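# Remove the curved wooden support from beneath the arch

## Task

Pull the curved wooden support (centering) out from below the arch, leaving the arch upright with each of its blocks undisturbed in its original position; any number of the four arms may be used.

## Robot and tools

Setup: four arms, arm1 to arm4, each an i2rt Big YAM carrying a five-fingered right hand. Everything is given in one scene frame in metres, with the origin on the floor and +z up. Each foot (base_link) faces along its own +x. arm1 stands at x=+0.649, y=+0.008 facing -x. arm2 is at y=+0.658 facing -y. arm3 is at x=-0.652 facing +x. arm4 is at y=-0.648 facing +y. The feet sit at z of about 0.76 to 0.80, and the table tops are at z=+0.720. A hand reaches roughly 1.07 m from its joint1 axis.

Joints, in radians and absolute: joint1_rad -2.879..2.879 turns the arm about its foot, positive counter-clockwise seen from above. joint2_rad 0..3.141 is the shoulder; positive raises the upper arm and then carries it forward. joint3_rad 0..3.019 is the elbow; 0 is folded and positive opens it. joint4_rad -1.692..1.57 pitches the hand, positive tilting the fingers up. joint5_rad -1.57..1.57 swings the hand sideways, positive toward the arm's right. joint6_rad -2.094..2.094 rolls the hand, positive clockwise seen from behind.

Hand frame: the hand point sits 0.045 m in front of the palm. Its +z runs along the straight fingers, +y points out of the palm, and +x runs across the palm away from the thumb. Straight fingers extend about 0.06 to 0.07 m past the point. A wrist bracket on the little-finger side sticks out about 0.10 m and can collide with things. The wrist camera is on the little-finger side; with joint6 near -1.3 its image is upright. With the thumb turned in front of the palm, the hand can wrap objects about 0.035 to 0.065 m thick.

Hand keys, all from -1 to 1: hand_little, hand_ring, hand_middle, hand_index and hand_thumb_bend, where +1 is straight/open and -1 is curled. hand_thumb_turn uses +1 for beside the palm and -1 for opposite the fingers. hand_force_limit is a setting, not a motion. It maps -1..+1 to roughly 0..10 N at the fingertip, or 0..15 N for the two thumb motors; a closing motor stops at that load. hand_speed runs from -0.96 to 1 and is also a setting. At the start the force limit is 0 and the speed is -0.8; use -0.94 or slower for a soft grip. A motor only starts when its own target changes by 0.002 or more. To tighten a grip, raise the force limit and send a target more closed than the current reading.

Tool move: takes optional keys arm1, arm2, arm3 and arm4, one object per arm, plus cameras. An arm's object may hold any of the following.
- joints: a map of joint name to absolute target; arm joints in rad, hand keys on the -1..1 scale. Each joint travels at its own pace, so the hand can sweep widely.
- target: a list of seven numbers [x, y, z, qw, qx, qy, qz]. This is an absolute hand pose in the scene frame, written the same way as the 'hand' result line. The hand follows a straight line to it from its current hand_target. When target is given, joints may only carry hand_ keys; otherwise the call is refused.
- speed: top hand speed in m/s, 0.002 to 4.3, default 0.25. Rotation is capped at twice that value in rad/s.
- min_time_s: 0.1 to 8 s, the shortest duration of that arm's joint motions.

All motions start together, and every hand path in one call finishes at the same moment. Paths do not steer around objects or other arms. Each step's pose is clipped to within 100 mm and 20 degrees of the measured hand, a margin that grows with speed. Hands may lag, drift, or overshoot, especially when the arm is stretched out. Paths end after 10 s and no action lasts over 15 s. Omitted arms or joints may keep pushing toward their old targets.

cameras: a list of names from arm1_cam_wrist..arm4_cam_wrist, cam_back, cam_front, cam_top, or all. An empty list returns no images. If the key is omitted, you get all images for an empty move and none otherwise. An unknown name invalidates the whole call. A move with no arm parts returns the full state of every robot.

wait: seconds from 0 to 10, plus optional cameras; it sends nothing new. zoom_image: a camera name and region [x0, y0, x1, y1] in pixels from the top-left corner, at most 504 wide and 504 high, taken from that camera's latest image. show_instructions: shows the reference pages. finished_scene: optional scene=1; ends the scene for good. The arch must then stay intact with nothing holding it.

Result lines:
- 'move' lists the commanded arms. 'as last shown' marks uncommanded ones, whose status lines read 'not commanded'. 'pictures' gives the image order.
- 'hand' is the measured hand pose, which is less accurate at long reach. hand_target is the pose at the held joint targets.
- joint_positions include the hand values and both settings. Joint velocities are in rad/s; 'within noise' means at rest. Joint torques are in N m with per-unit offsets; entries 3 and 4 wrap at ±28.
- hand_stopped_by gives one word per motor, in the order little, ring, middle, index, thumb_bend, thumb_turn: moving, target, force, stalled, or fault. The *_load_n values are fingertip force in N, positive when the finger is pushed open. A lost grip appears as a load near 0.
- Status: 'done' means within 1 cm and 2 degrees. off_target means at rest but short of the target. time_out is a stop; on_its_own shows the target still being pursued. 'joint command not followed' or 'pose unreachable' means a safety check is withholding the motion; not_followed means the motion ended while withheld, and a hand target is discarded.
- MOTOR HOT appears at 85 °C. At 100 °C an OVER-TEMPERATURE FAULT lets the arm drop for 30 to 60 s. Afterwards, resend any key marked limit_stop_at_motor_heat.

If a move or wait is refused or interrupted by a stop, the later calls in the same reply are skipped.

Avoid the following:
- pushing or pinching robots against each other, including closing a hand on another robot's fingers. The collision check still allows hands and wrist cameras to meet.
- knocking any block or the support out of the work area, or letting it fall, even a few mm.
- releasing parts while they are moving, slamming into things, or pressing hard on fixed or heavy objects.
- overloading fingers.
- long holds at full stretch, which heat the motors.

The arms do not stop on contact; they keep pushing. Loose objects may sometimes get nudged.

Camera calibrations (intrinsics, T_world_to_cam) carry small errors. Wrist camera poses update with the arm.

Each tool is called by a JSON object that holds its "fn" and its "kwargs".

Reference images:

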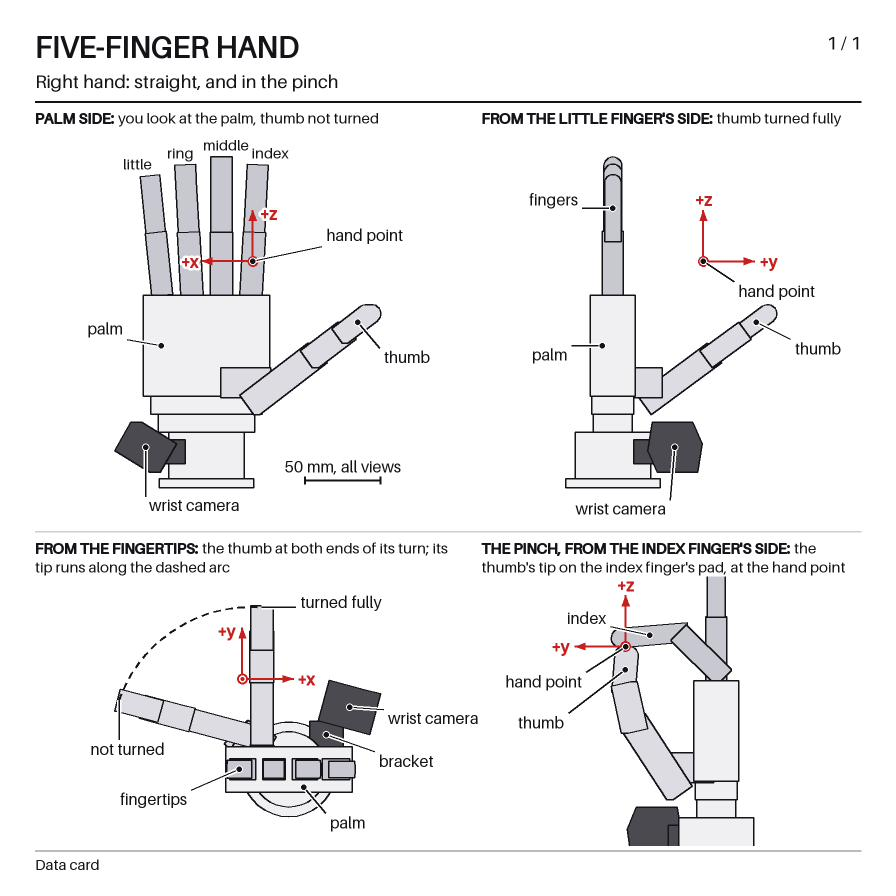

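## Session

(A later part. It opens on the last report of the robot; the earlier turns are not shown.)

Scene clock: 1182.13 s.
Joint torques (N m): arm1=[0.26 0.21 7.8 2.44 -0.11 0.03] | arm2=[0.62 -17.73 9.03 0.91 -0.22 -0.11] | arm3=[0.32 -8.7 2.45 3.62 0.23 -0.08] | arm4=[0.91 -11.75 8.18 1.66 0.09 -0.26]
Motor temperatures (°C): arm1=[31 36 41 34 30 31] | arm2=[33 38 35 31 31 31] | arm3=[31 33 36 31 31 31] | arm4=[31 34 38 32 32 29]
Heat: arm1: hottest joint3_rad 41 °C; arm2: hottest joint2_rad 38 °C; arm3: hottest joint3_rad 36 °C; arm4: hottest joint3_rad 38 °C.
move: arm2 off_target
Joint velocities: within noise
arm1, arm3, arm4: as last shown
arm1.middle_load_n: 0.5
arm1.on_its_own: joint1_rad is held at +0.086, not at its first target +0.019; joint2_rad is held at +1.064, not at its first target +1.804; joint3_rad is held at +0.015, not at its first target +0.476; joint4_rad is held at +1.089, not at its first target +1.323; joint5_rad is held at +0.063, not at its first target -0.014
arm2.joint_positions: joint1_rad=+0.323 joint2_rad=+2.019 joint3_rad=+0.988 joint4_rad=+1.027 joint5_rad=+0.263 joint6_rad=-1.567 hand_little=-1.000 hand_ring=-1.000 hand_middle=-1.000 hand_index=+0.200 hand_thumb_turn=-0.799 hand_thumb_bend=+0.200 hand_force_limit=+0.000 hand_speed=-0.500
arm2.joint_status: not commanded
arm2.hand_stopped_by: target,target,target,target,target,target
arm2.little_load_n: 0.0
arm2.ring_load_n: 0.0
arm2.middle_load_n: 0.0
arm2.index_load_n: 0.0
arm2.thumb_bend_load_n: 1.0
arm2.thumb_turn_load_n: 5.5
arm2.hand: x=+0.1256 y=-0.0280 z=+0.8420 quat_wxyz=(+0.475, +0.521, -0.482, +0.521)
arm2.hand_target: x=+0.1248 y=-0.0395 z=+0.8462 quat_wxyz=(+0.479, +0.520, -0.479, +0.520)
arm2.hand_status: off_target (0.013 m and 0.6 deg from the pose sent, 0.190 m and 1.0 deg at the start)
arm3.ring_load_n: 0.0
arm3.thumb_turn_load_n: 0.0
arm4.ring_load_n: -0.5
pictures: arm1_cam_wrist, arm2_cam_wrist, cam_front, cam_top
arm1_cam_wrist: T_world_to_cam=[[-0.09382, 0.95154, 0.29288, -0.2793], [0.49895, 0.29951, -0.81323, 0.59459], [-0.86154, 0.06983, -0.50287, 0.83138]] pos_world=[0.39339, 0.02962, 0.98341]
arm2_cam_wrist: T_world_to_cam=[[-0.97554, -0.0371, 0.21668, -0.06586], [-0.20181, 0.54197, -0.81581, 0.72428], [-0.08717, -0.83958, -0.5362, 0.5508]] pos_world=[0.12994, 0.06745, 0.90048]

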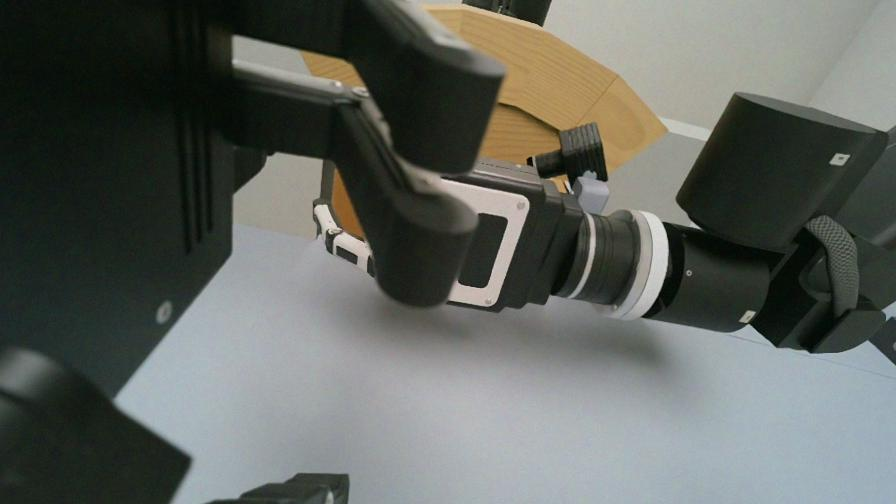

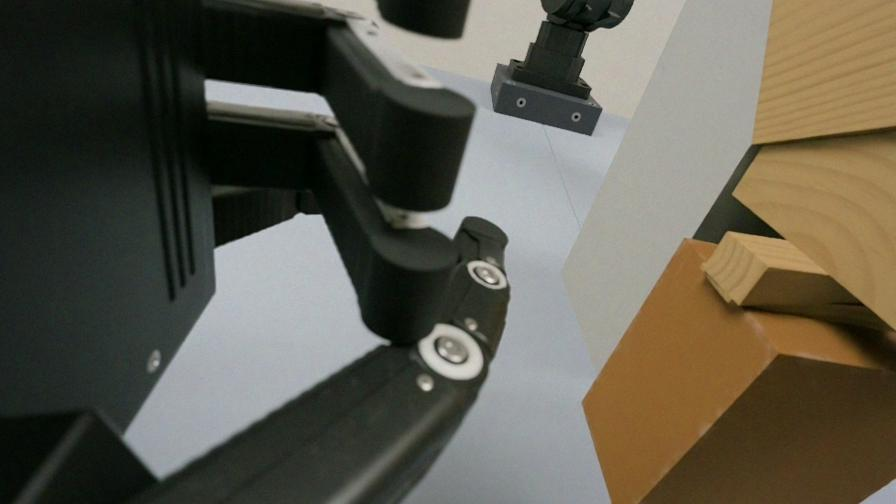

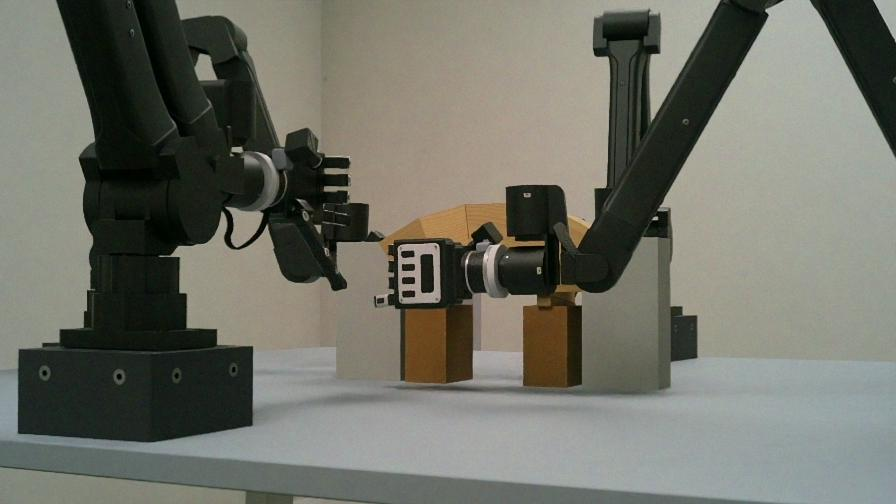

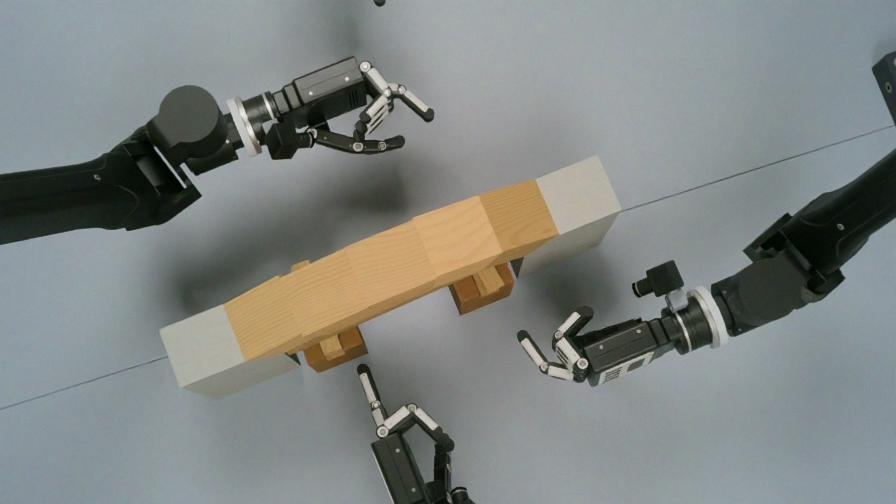

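{"fn": "move", "kwargs": {"arm2": {"target":[0.052,-0.049,0.848,0.4793,0.5199,-0.4793,0.5199],"speed":0.04}, "cameras": ["cam_top","cam_front","arm2_cam_wrist"]}}

{"fn": "zoom_image", "kwargs": {"camera": "cam_front", "region": [370, 220, 520, 350]}}

{"fn": "zoom_image", "kwargs": {"camera": "cam_top", "region": [380, 120, 560, 260]}}

{"fn": "zoom_image", "kwargs": {"camera": "arm2_cam_wrist", "region": [380, 120, 680, 360]}}

Scene clock: 1208.93 s.
Joint torques (N m): arm1=[0.44 -0.62 7.87 2.56 -0.1 0.03] | arm2=[0.73 -19.6 6.12 1.35 -0.23 -0.1] | arm3=[-0.03 -9.05 2.54 3.66 0.23 -0.05] | arm4=[0.67 -12.04 8.18 1.59 0.09 -0.26]
Motor temperatures (°C): arm1=[31 36 42 34 30 31] | arm2=[33 39 36 30 31 31] | arm3=[31 33 36 31 31 31] | arm4=[31 34 39 32 32 29]
Heat: arm1: hottest joint3_rad 42 °C; arm2: hottest joint2_rad 39 °C; arm3: hottest joint3_rad 36 °C; arm4: hottest joint3_rad 39 °C.
move: arm2 done
Joint velocities: within noise
arm1, arm3, arm4: as last shown
arm1.middle_load_n: 0.0
arm1.on_its_own: joint1_rad is held at +0.086, not at its first target +0.019; joint2_rad is held at +1.064, not at its first target +1.804; joint3_rad is held at +0.015, not at its first target +0.476; joint4_rad is held at +1.089, not at its first target +1.323; joint5_rad is held at +0.063, not at its first target -0.014
arm2.joint_positions: joint1_rad=+0.183 joint2_rad=+2.019 joint3_rad=+0.988 joint4_rad=+1.027 joint5_rad=+0.124 joint6_rad=-1.567 hand_little=-1.000 hand_ring=-1.000 hand_middle=-1.000 hand_index=+0.200 hand_thumb_turn=-0.799 hand_thumb_bend=+0.200 hand_force_limit=+0.000 hand_speed=-0.500
arm2.joint_status: not commanded
arm2.hand_stopped_by: target,target,target,target,target,target
arm2.little_load_n: 0.0
arm2.ring_load_n: 0.0
arm2.middle_load_n: 0.0
arm2.index_load_n: 0.0
arm2.thumb_bend_load_n: 1.5
arm2.thumb_turn_load_n: 5.5
arm2.hand: x=+0.0556 y=-0.0477 z=+0.8415 quat_wxyz=(+0.475, +0.520, -0.482, +0.521)
arm2.hand_target: x=+0.0521 y=-0.0489 z=+0.8480 quat_wxyz=(+0.479, +0.520, -0.479, +0.520)
arm2.hand_status: done (0.008 m and 0.6 deg from the pose sent, 0.077 m and 0.6 deg at the start)
arm4.ring_load_n: 0.0
pictures: arm2_cam_wrist, cam_front, cam_top
arm2_cam_wrist: T_world_to_cam=[[-0.9757, -0.03568, 0.2162, -0.13423], [-0.2006, 0.54242, -0.81581, 0.7205], [-0.08816, -0.83935, -0.5364, 0.5281]] pos_world=[0.06013, 0.04766, 0.90008]

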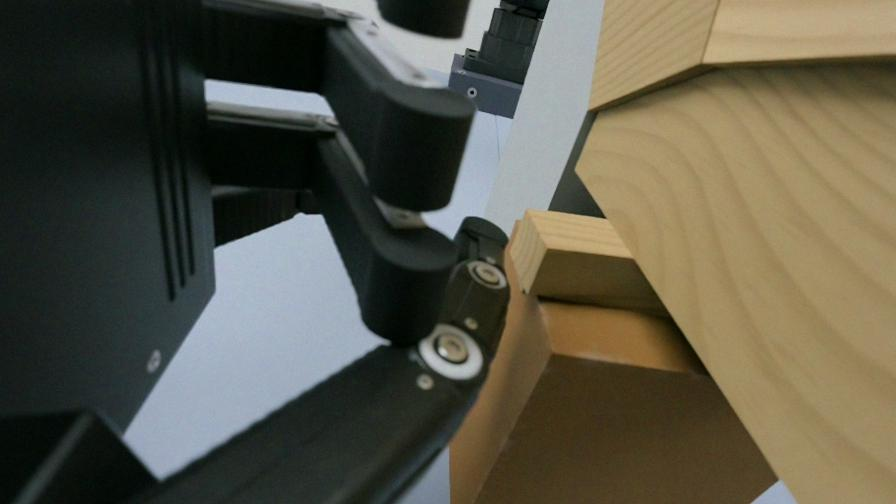

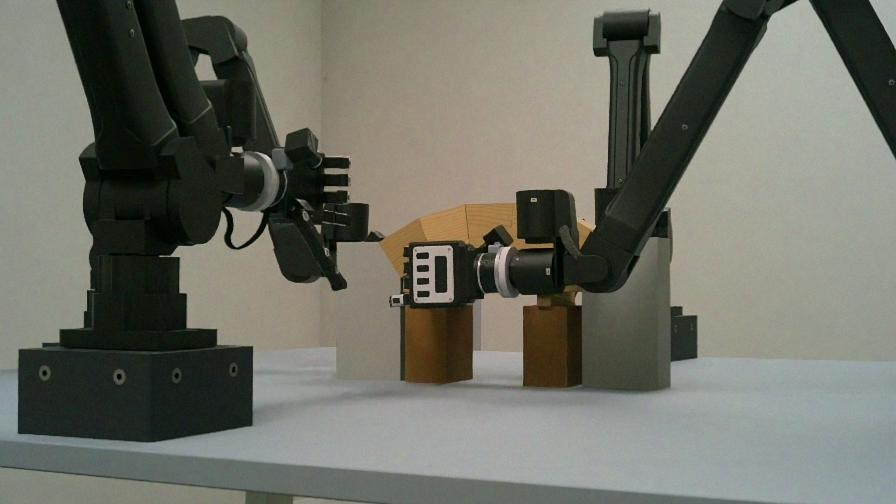

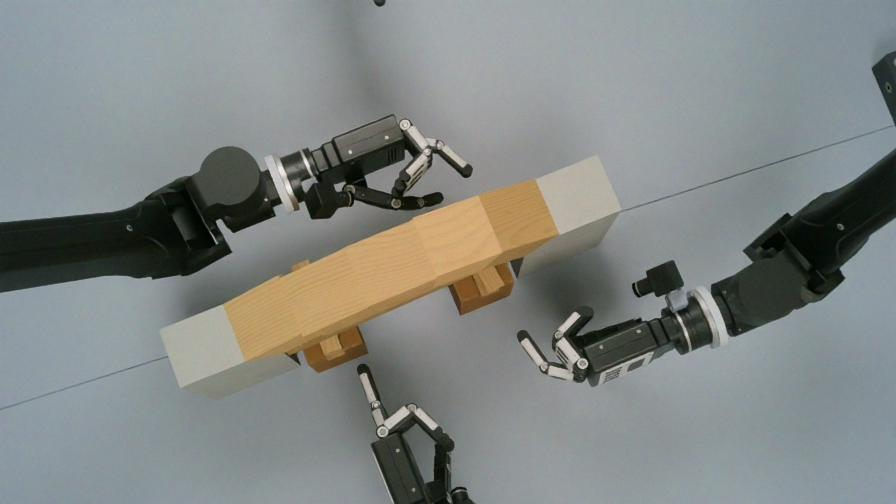

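Scaled by 3.360 from the camera's image (finer frame: 1280x720).

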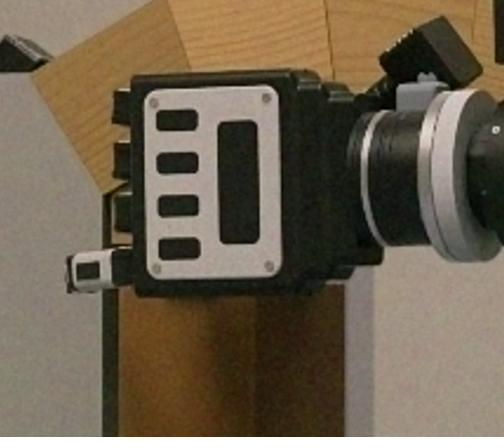

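Scaled by 2.800 from the camera's image (finer frame: 1280x720).

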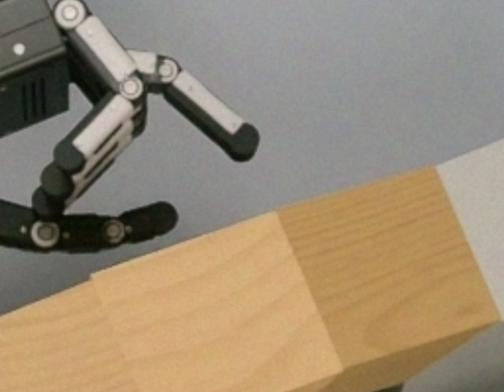

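Scaled by 1.680 from the camera's image (finer frame: 1280x720).

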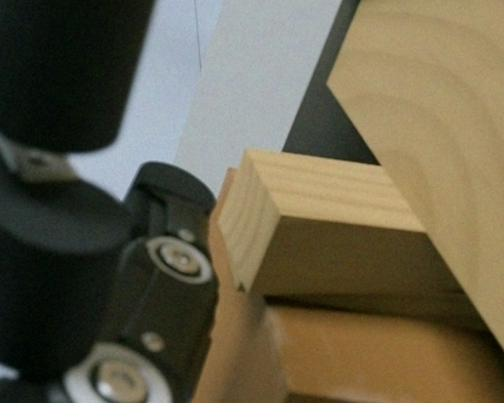

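{"fn": "move", "kwargs": {"arm2": {"target":[0.050,-0.035,0.848,0.4793,0.5199,-0.4793,0.5199],"speed":0.03,"joints":{"hand_index":0.25,"hand_thumb_bend":0.12}}, "cameras": ["arm2_cam_wrist","cam_top"]}}

{"fn": "zoom_image", "kwargs": {"camera": "arm2_cam_wrist", "region": [380, 120, 680, 360]}}

{"fn": "zoom_image", "kwargs": {"camera": "cam_top", "region": [380, 120, 560, 260]}}

Scene clock: 1228.83 s.
Joint torques (N m): arm1=[0.21 0.26 7.82 2.45 -0.08 0.02] | arm2=[0.85 -19.72 5.35 2.18 -0.16 -0.11] | arm3=[-0.03 -8.64 2.52 3.56 0.21 -0.06] | arm4=[0.32 -12.04 8.2 1.66 0.09 -0.26]
Motor temperatures (°C): arm1=[31 36 42 34 30 31] | arm2=[33 40 36 30 31 31] | arm3=[31 33 36 31 31 31] | arm4=[31 34 39 32 32 29]
Heat: arm1: hottest joint3_rad 42 °C; arm2: hottest joint2_rad 40 °C; arm3: hottest joint3_rad 36 °C; arm4: hottest joint3_rad 39 °C.
move: arm2 off_target
Joint velocities: within noise
arm1, arm3, arm4: as last shown
arm1.on_its_own: joint1_rad is held at +0.086, not at its first target +0.019; joint2_rad is held at +1.064, not at its first target +1.804; joint3_rad is held at +0.015, not at its first target +0.476; joint4_rad is held at +1.089, not at its first target +1.323; joint5_rad is held at +0.063, not at its first target -0.014
arm2.joint_positions: joint1_rad=+0.183 joint2_rad=+2.007 joint3_rad=+0.951 joint4_rad=+1.027 joint5_rad=+0.124 joint6_rad=-1.567 hand_little=-1.000 hand_ring=-1.000 hand_middle=-1.000 hand_index=+0.250 hand_thumb_turn=-0.799 hand_thumb_bend=+0.122 hand_force_limit=+0.000 hand_speed=-0.500
arm2.joint_status: all done
arm2.hand_stopped_by: target,target,target,target,target,target
arm2.little_load_n: 0.0
arm2.ring_load_n: 0.0
arm2.middle_load_n: 0.0
arm2.index_load_n: 0.0
arm2.thumb_bend_load_n: 4.0
arm2.thumb_turn_load_n: 7.5
arm2.hand: x=+0.0530 y=-0.0351 z=+0.8333 quat_wxyz=(+0.470, +0.527, -0.487, +0.514)
arm2.hand_target: x=+0.0501 y=-0.0350 z=+0.8480 quat_wxyz=(+0.479, +0.520, -0.479, +0.520)
arm2.hand_status: off_target (0.015 m and 1.8 deg from the pose sent, 0.015 m and 0.6 deg at the start)
arm4.ring_load_n: 0.5
arm2_cam_wrist: T_world_to_cam=[[-0.97461, -0.041, 0.22014, -0.13816], [-0.2047, 0.56168, -0.80163, 0.69549], [-0.09078, -0.82634, -0.5558, 0.55086]] pos_world=[0.05772, 0.05889, 0.89412]

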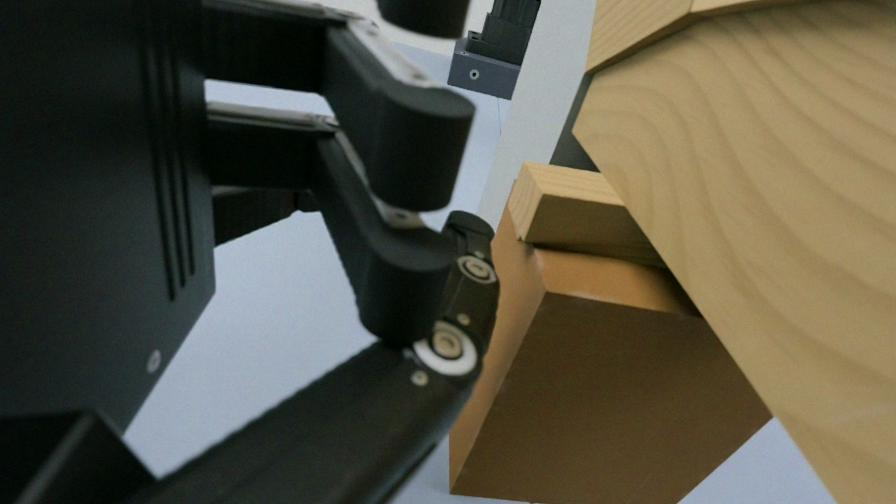

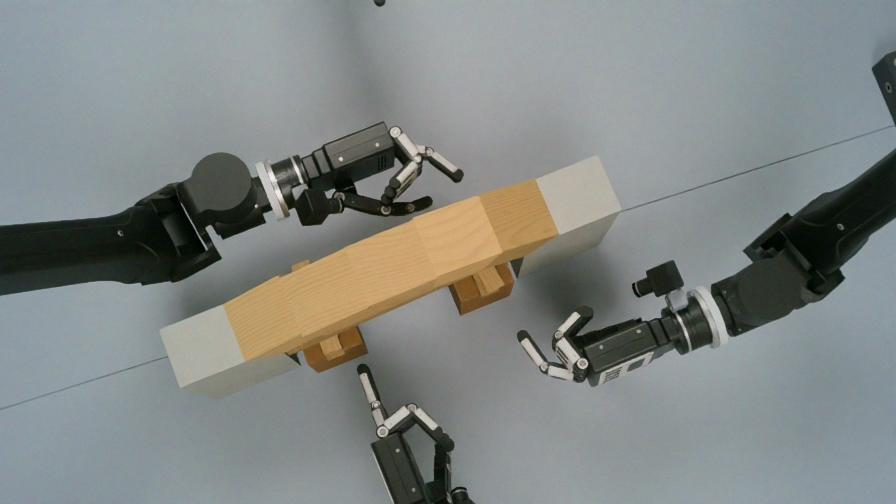

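Scaled by 1.680 from the camera's image (finer frame: 1280x720).

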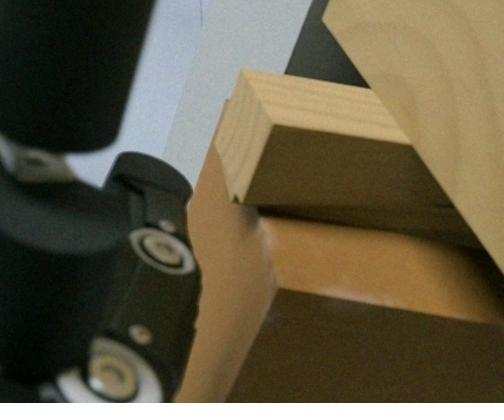

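Scaled by 2.800 from the camera's image (finer frame: 1280x720).

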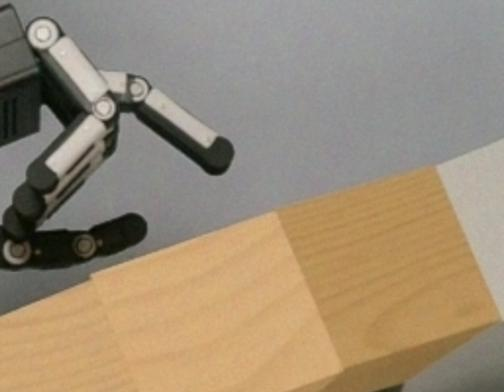

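{"fn": "move", "kwargs": {"arm2": {"target":[0.048,-0.040,0.857,0.4793,0.5199,-0.4793,0.5199],"speed":0.03}, "cameras": ["arm2_cam_wrist"]}}

Scene clock: 1238.77 s.
Joint torques (N m): arm1=[0.73 0.67 7.83 2.4 -0.1 0.06] | arm2=[0.38 -19.55 6.65 1.17 -0.23 -0.11] | arm3=[0.09 -9.11 2.56 3.63 0.22 -0.05] | arm4=[0.73 -11.93 8.18 1.65 0.1 -0.28]
Motor temperatures (°C): arm1=[31 35 42 34 30 31] | arm2=[33 40 36 30 31 31] | arm3=[31 33 36 31 31 31] | arm4=[31 34 39 32 32 29]
Heat: arm1: hottest joint3_rad 42 °C; arm2: hottest joint2_rad 40 °C; arm3: hottest joint3_rad 36 °C; arm4: hottest joint3_rad 39 °C.
move: arm2 off_target
Joint velocities: within noise
arm1, arm3, arm4: as last shown
arm1.on_its_own: joint1_rad is held at +0.086, not at its first target +0.019; joint2_rad is held at +1.064, not at its first target +1.804; joint3_rad is held at +0.015, not at its first target +0.476; joint4_rad is held at +1.089, not at its first target +1.323; joint5_rad is held at +0.063, not at its first target -0.014
arm2.joint_positions: joint1_rad=+0.182 joint2_rad=+1.990 joint3_rad=+0.951 joint4_rad=+1.027 joint5_rad=+0.120 joint6_rad=-1.567 hand_little=-1.000 hand_ring=-1.000 hand_middle=-1.000 hand_index=+0.250 hand_thumb_turn=-0.799 hand_thumb_bend=+0.122 hand_force_limit=+0.000 hand_speed=-0.500
arm2.joint_status: not commanded
arm2.hand_stopped_by: target,target,target,target,target,target
arm2.little_load_n: 0.0
arm2.ring_load_n: 0.0
arm2.middle_load_n: 0.0
arm2.index_load_n: 0.0
arm2.thumb_bend_load_n: 4.0
arm2.thumb_turn_load_n: 7.5
arm2.hand: x=+0.0531 y=-0.0362 z=+0.8448 quat_wxyz=(+0.473, +0.523, -0.483, +0.519)
arm2.hand_target: x=+0.0480 y=-0.0399 z=+0.8569 quat_wxyz=(+0.479, +0.520, -0.479, +0.520)
arm2.hand_status: off_target (0.014 m and 0.9 deg from the pose sent, 0.025 m and 1.8 deg at the start)
arm4.ring_load_n: 0.0
arm2_cam_wrist: T_world_to_cam=[[-0.97529, -0.03982, 0.21731, -0.1382], [-0.20321, 0.54761, -0.81168, 0.71328], [-0.08668, -0.83578, -0.54217, 0.54424]] pos_world=[0.05734, 0.05877, 0.90406]

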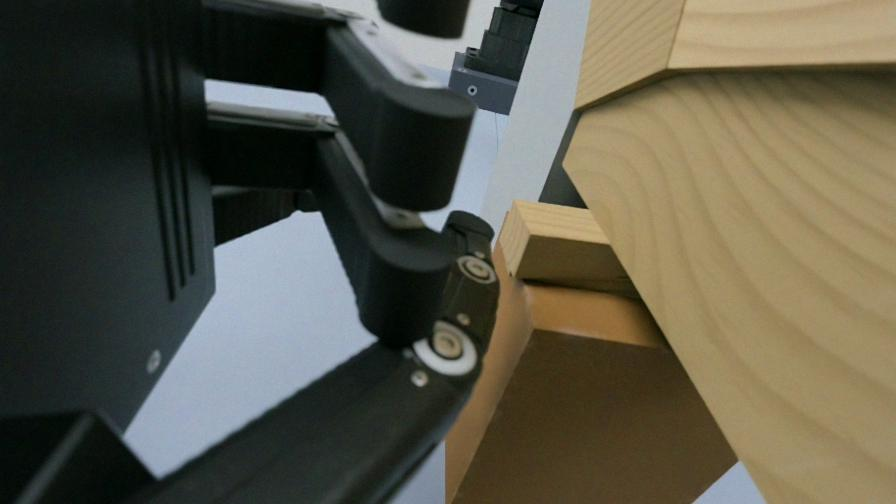

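{"fn": "move", "kwargs": {"arm2": {"target":[0.019,-0.0424,0.857,0.4793,0.5199,-0.4793,0.5199],"speed":0.02}, "cameras": ["arm2_cam_wrist","cam_top","cam_front"]}}

{"fn": "zoom_image", "kwargs": {"camera": "cam_front", "region": [370, 220, 520, 350]}}

{"fn": "zoom_image", "kwargs": {"camera": "cam_top", "region": [380, 120, 560, 260]}}

{"fn": "zoom_image", "kwargs": {"camera": "arm2_cam_wrist", "region": [380, 120, 680, 360]}}

Scene clock: 1249.50 s.
Joint torques (N m): arm1=[0.38 0.15 7.84 2.41 -0.1 0.01] | arm2=[0.73 -19.84 5.98 1.26 -0.24 -0.1] | arm3=[0.26 -9 2.59 3.62 0.25 -0.05] | arm4=[0.56 -12.04 8.21 1.66 0.09 -0.26]
Motor temperatures (°C): arm1=[31 35 42 34 30 31] | arm2=[33 40 36 30 31 31] | arm3=[31 33 35 31 31 31] | arm4=[31 34 39 32 32 29]
Heat: arm1: hottest joint3_rad 42 °C; arm2: hottest joint2_rad 40 °C; arm3: hottest joint3_rad 35 °C; arm4: hottest joint3_rad 39 °C.
move: arm2 off_target
Joint velocities: within noise
arm1, arm3, arm4: as last shown
arm1.on_its_own: joint1_rad is held at +0.086, not at its first target +0.019; joint2_rad is held at +1.064, not at its first target +1.804; joint3_rad is held at +0.015, not at its first target +0.476; joint4_rad is held at +1.089, not at its first target +1.323; joint5_rad is held at +0.063, not at its first target -0.014
arm2.joint_positions: joint1_rad=+0.122 joint2_rad=+1.988 joint3_rad=+0.951 joint4_rad=+1.027 joint5_rad=+0.063 joint6_rad=-1.567 hand_little=-1.000 hand_ring=-1.000 hand_middle=-1.000 hand_index=+0.250 hand_thumb_turn=-0.799 hand_thumb_bend=+0.122 hand_force_limit=+0.000 hand_speed=-0.500
arm2.joint_status: not commanded
arm2.hand_stopped_by: target,target,target,target,target,target
arm2.little_load_n: 0.0
arm2.ring_load_n: 0.0
arm2.middle_load_n: 0.0
arm2.index_load_n: 0.0
arm2.thumb_bend_load_n: 4.0
arm2.thumb_turn_load_n: 7.0
arm2.hand: x=+0.0230 y=-0.0414 z=+0.8459 quat_wxyz=(+0.474, +0.522, -0.483, +0.520)
arm2.hand_target: x=+0.0189 y=-0.0424 z=+0.8570 quat_wxyz=(+0.479, +0.520, -0.479, +0.520)
arm2.hand_status: off_target (0.012 m and 0.8 deg from the pose sent, 0.037 m and 0.9 deg at the start)
pictures: arm2_cam_wrist, cam_front, cam_top
arm2_cam_wrist: T_world_to_cam=[[-0.97558, -0.03722, 0.21645, -0.16712], [-0.2012, 0.54664, -0.81284, 0.71183], [-0.08807, -0.83654, -0.54078, 0.53661]] pos_world=[0.02743, 0.05356, 0.90497]

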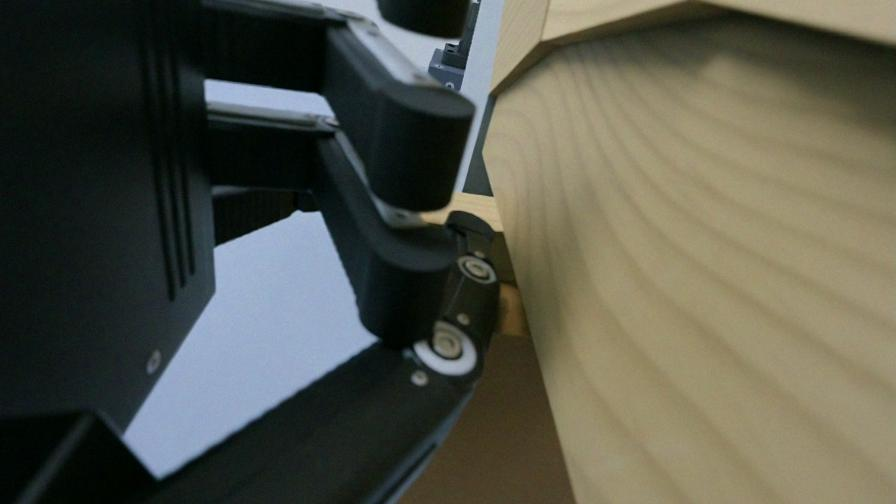

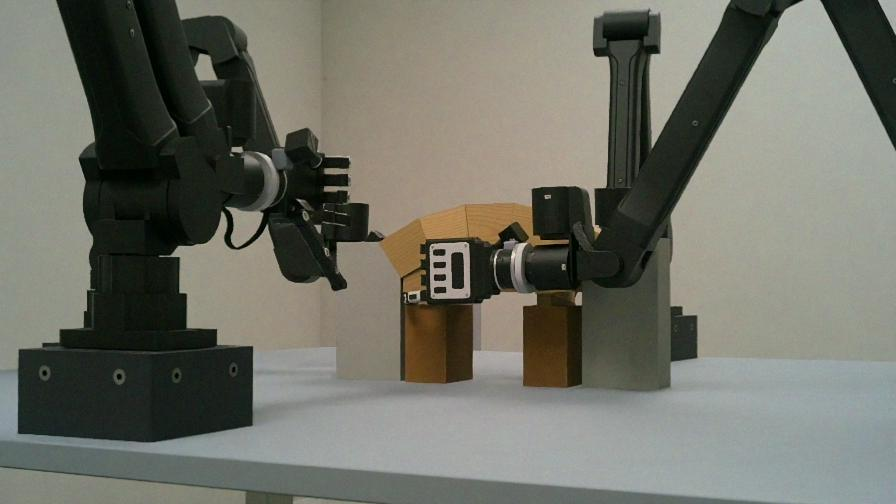

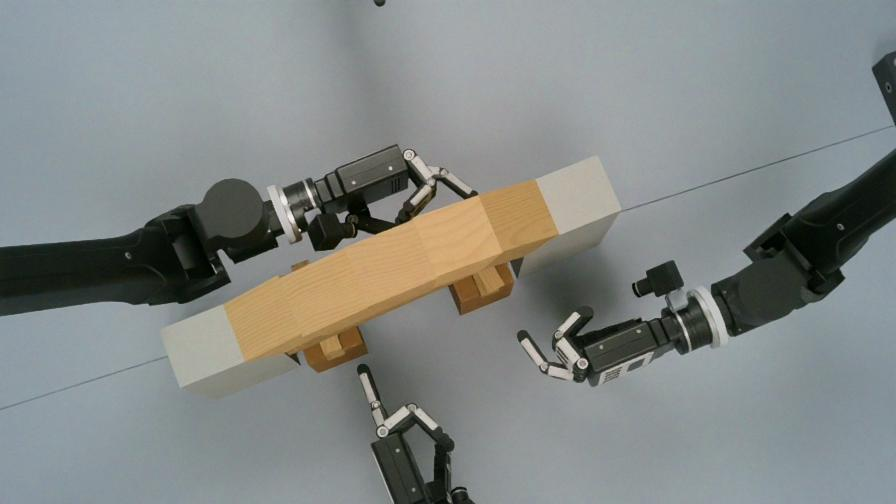

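Scaled by 3.360 from the camera's image (finer frame: 1280x720).

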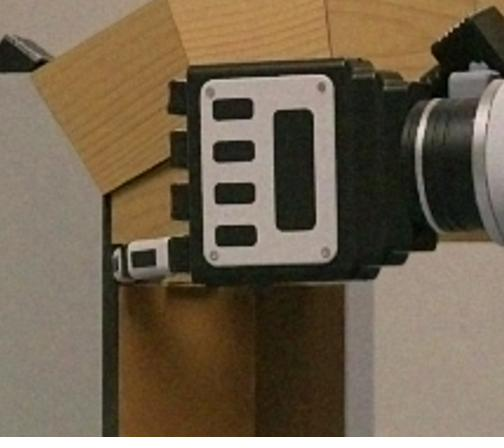

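Scaled by 2.800 from the camera's image (finer frame: 1280x720).

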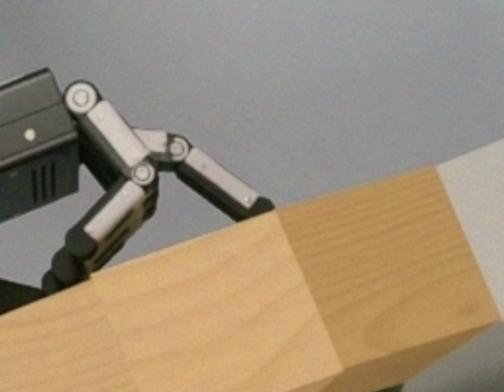

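Scaled by 1.680 from the camera's image (finer frame: 1280x720).

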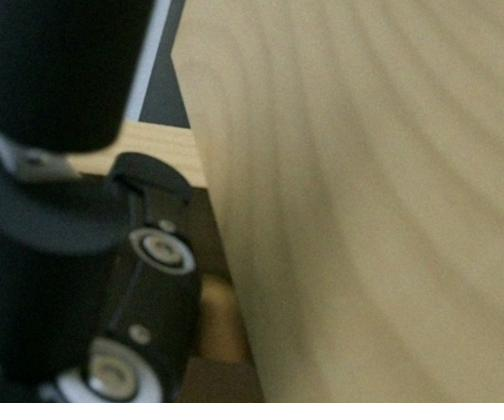

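{"fn": "move", "kwargs": {"arm2": {"joints":{"hand_index":-0.05,"hand_force_limit":-0.5,"hand_speed":-0.9}}, "cameras": ["cam_top","arm2_cam_wrist"]}}

{"fn": "zoom_image", "kwargs": {"camera": "cam_top", "region": [380, 120, 560, 260]}}

Scene clock: 1257.83 s.
Joint torques (N m): arm1=[0.44 0.03 7.82 2.54 -0.11 0.06] | arm2=[0.73 -19.84 5.96 1.26 -0.2 -0.1] | arm3=[0.21 -8.82 2.56 3.73 0.24 -0.06] | arm4=[0.38 -11.99 8.17 1.69 0.09 -0.24]
Motor temperatures (°C): arm1=[31 35 42 34 30 31] | arm2=[33 41 37 30 31 31] | arm3=[31 33 35 31 31 31] | arm4=[31 34 39 32 32 29]
Heat: arm1: hottest joint3_rad 42 °C; arm2: hottest joint2_rad 41 °C; arm3: hottest joint3_rad 35 °C; arm4: hottest joint3_rad 39 °C.
move: arm2 off_target
Joint velocities: within noise
arm1: as last shown
arm1.little_load_n: 0.5
arm1.thumb_turn_load_n: 0.5
arm1.on_its_own: joint1_rad is held at +0.086, not at its first target +0.019; joint2_rad is held at +1.064, not at its first target +1.804; joint3_rad is held at +0.015, not at its first target +0.476; joint4_rad is held at +1.089, not at its first target +1.323; joint5_rad is held at +0.063, not at its first target -0.014
arm2.joint_positions: joint1_rad=+0.122 joint2_rad=+1.988 joint3_rad=+0.951 joint4_rad=+1.027 joint5_rad=+0.062 joint6_rad=-1.567 hand_little=-1.000 hand_ring=-1.000 hand_middle=-1.000 hand_index=+0.037 hand_thumb_turn=-0.799 hand_thumb_bend=+0.123 hand_force_limit=-0.500 hand_speed=-0.900
arm2.joint_status: hand_index off_target (ended at +0.037, target -0.050); the others done
arm2.hand_stopped_by: target,target,target,force,target,target
arm2.little_load_n: 0.0
arm2.ring_load_n: 0.0
arm2.middle_load_n: 0.0
arm2.index_load_n: 2.5
arm2.thumb_bend_load_n: 5.5
arm2.thumb_turn_load_n: 7.0
arm2.hand: x=+0.0232 y=-0.0415 z=+0.8459 quat_wxyz=(+0.474, +0.522, -0.483, +0.520)
arm2.hand_target: x=+0.0189 y=-0.0424 z=+0.8569 quat_wxyz=(+0.479, +0.520, -0.479, +0.520)
arm2.hand_status: not commanded
arm3.joint_positions: joint1_rad=+0.227 joint2_rad=+1.741 joint3_rad=+0.418 joint4_rad=+1.294 joint5_rad=+0.133 joint6_rad=-1.567 hand_little=-1.000 hand_ring=-1.000 hand_middle=-1.000 hand_index=+1.000 hand_thumb_turn=+1.000 hand_thumb_bend=+1.000 hand_force_limit=+0.000 hand_speed=-0.800
arm3.joint_status: not commanded
arm3.hand_stopped_by: target,target,target,target,target,target
arm3.little_load_n: 0.0
arm3.ring_load_n: 0.0
arm3.middle_load_n: 0.0
arm3.index_load_n: 0.0
arm3.thumb_bend_load_n: 0.0
arm3.thumb_turn_load_n: 0.0
arm3.hand: x=-0.1407 y=+0.0286 z=+0.8765 quat_wxyz=(-0.026, +0.720, +0.028, +0.693)
arm3.hand_target: x=-0.1419 y=+0.0320 z=+0.8888 quat_wxyz=(-0.029, +0.707, +0.029, +0.706)
arm3.hand_status: not commanded
arm4.joint_positions: joint1_rad=+0.361 joint2_rad=+1.818 joint3_rad=+0.599 joint4_rad=+1.196 joint5_rad=+0.307 joint6_rad=-1.538 hand_little=-1.000 hand_ring=-1.000 hand_middle=-1.000 hand_index=+0.000 hand_thumb_turn=+1.000 hand_thumb_bend=+1.000 hand_force_limit=+0.000 hand_speed=-0.500
arm4.joint_status: not commanded
arm4.hand_stopped_by: target,target,target,target,target,target
arm4.little_load_n: 0.0
arm4.ring_load_n: 0.0
arm4.middle_load_n: 0.0
arm4.index_load_n: 0.0
arm4.thumb_bend_load_n: 0.0
arm4.thumb_turn_load_n: 0.5
arm4.hand: x=-0.1018 y=-0.0927 z=+0.8528 quat_wxyz=(-0.520, +0.487, +0.516, +0.475)
arm4.hand_target: x=-0.1100 y=-0.0835 z=+0.8561 quat_wxyz=(-0.520, +0.479, +0.520, +0.479)
arm4.hand_status: not commanded
pictures: arm2_cam_wrist, cam_top
arm2_cam_wrist: T_world_to_cam=[[-0.97554, -0.03798, 0.21654, -0.16706], [-0.20169, 0.54651, -0.8128, 0.71184], [-0.08747, -0.83659, -0.5408, 0.53663]] pos_world=[0.02753, 0.05356, 0.90497]

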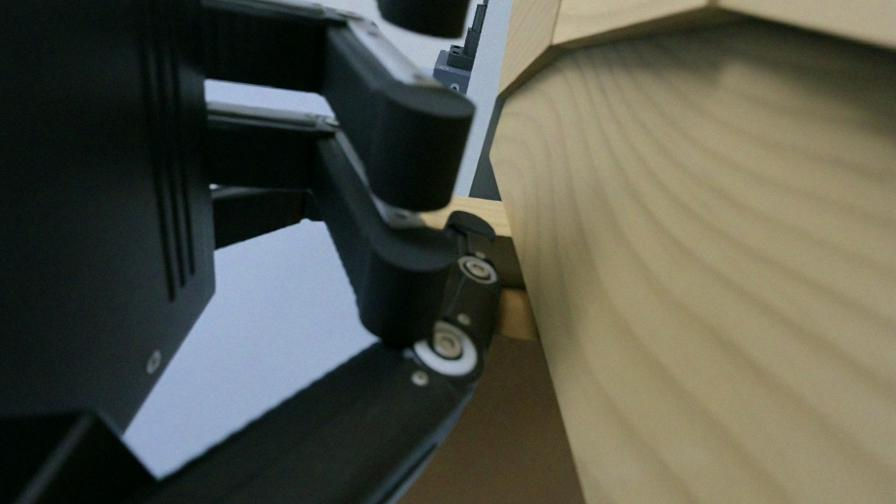

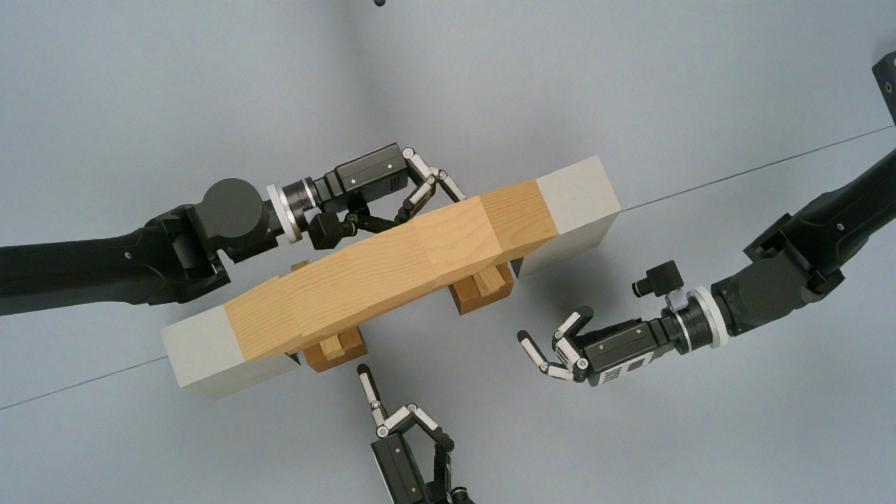

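Scaled by 2.800 from the camera's image (finer frame: 1280x720).

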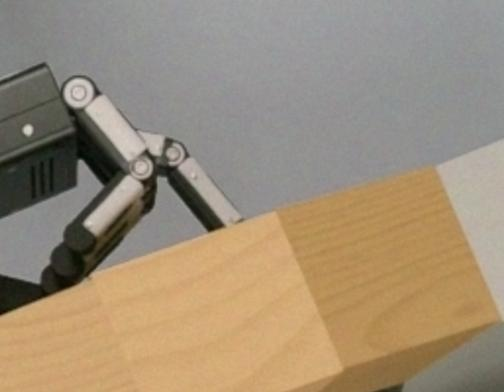

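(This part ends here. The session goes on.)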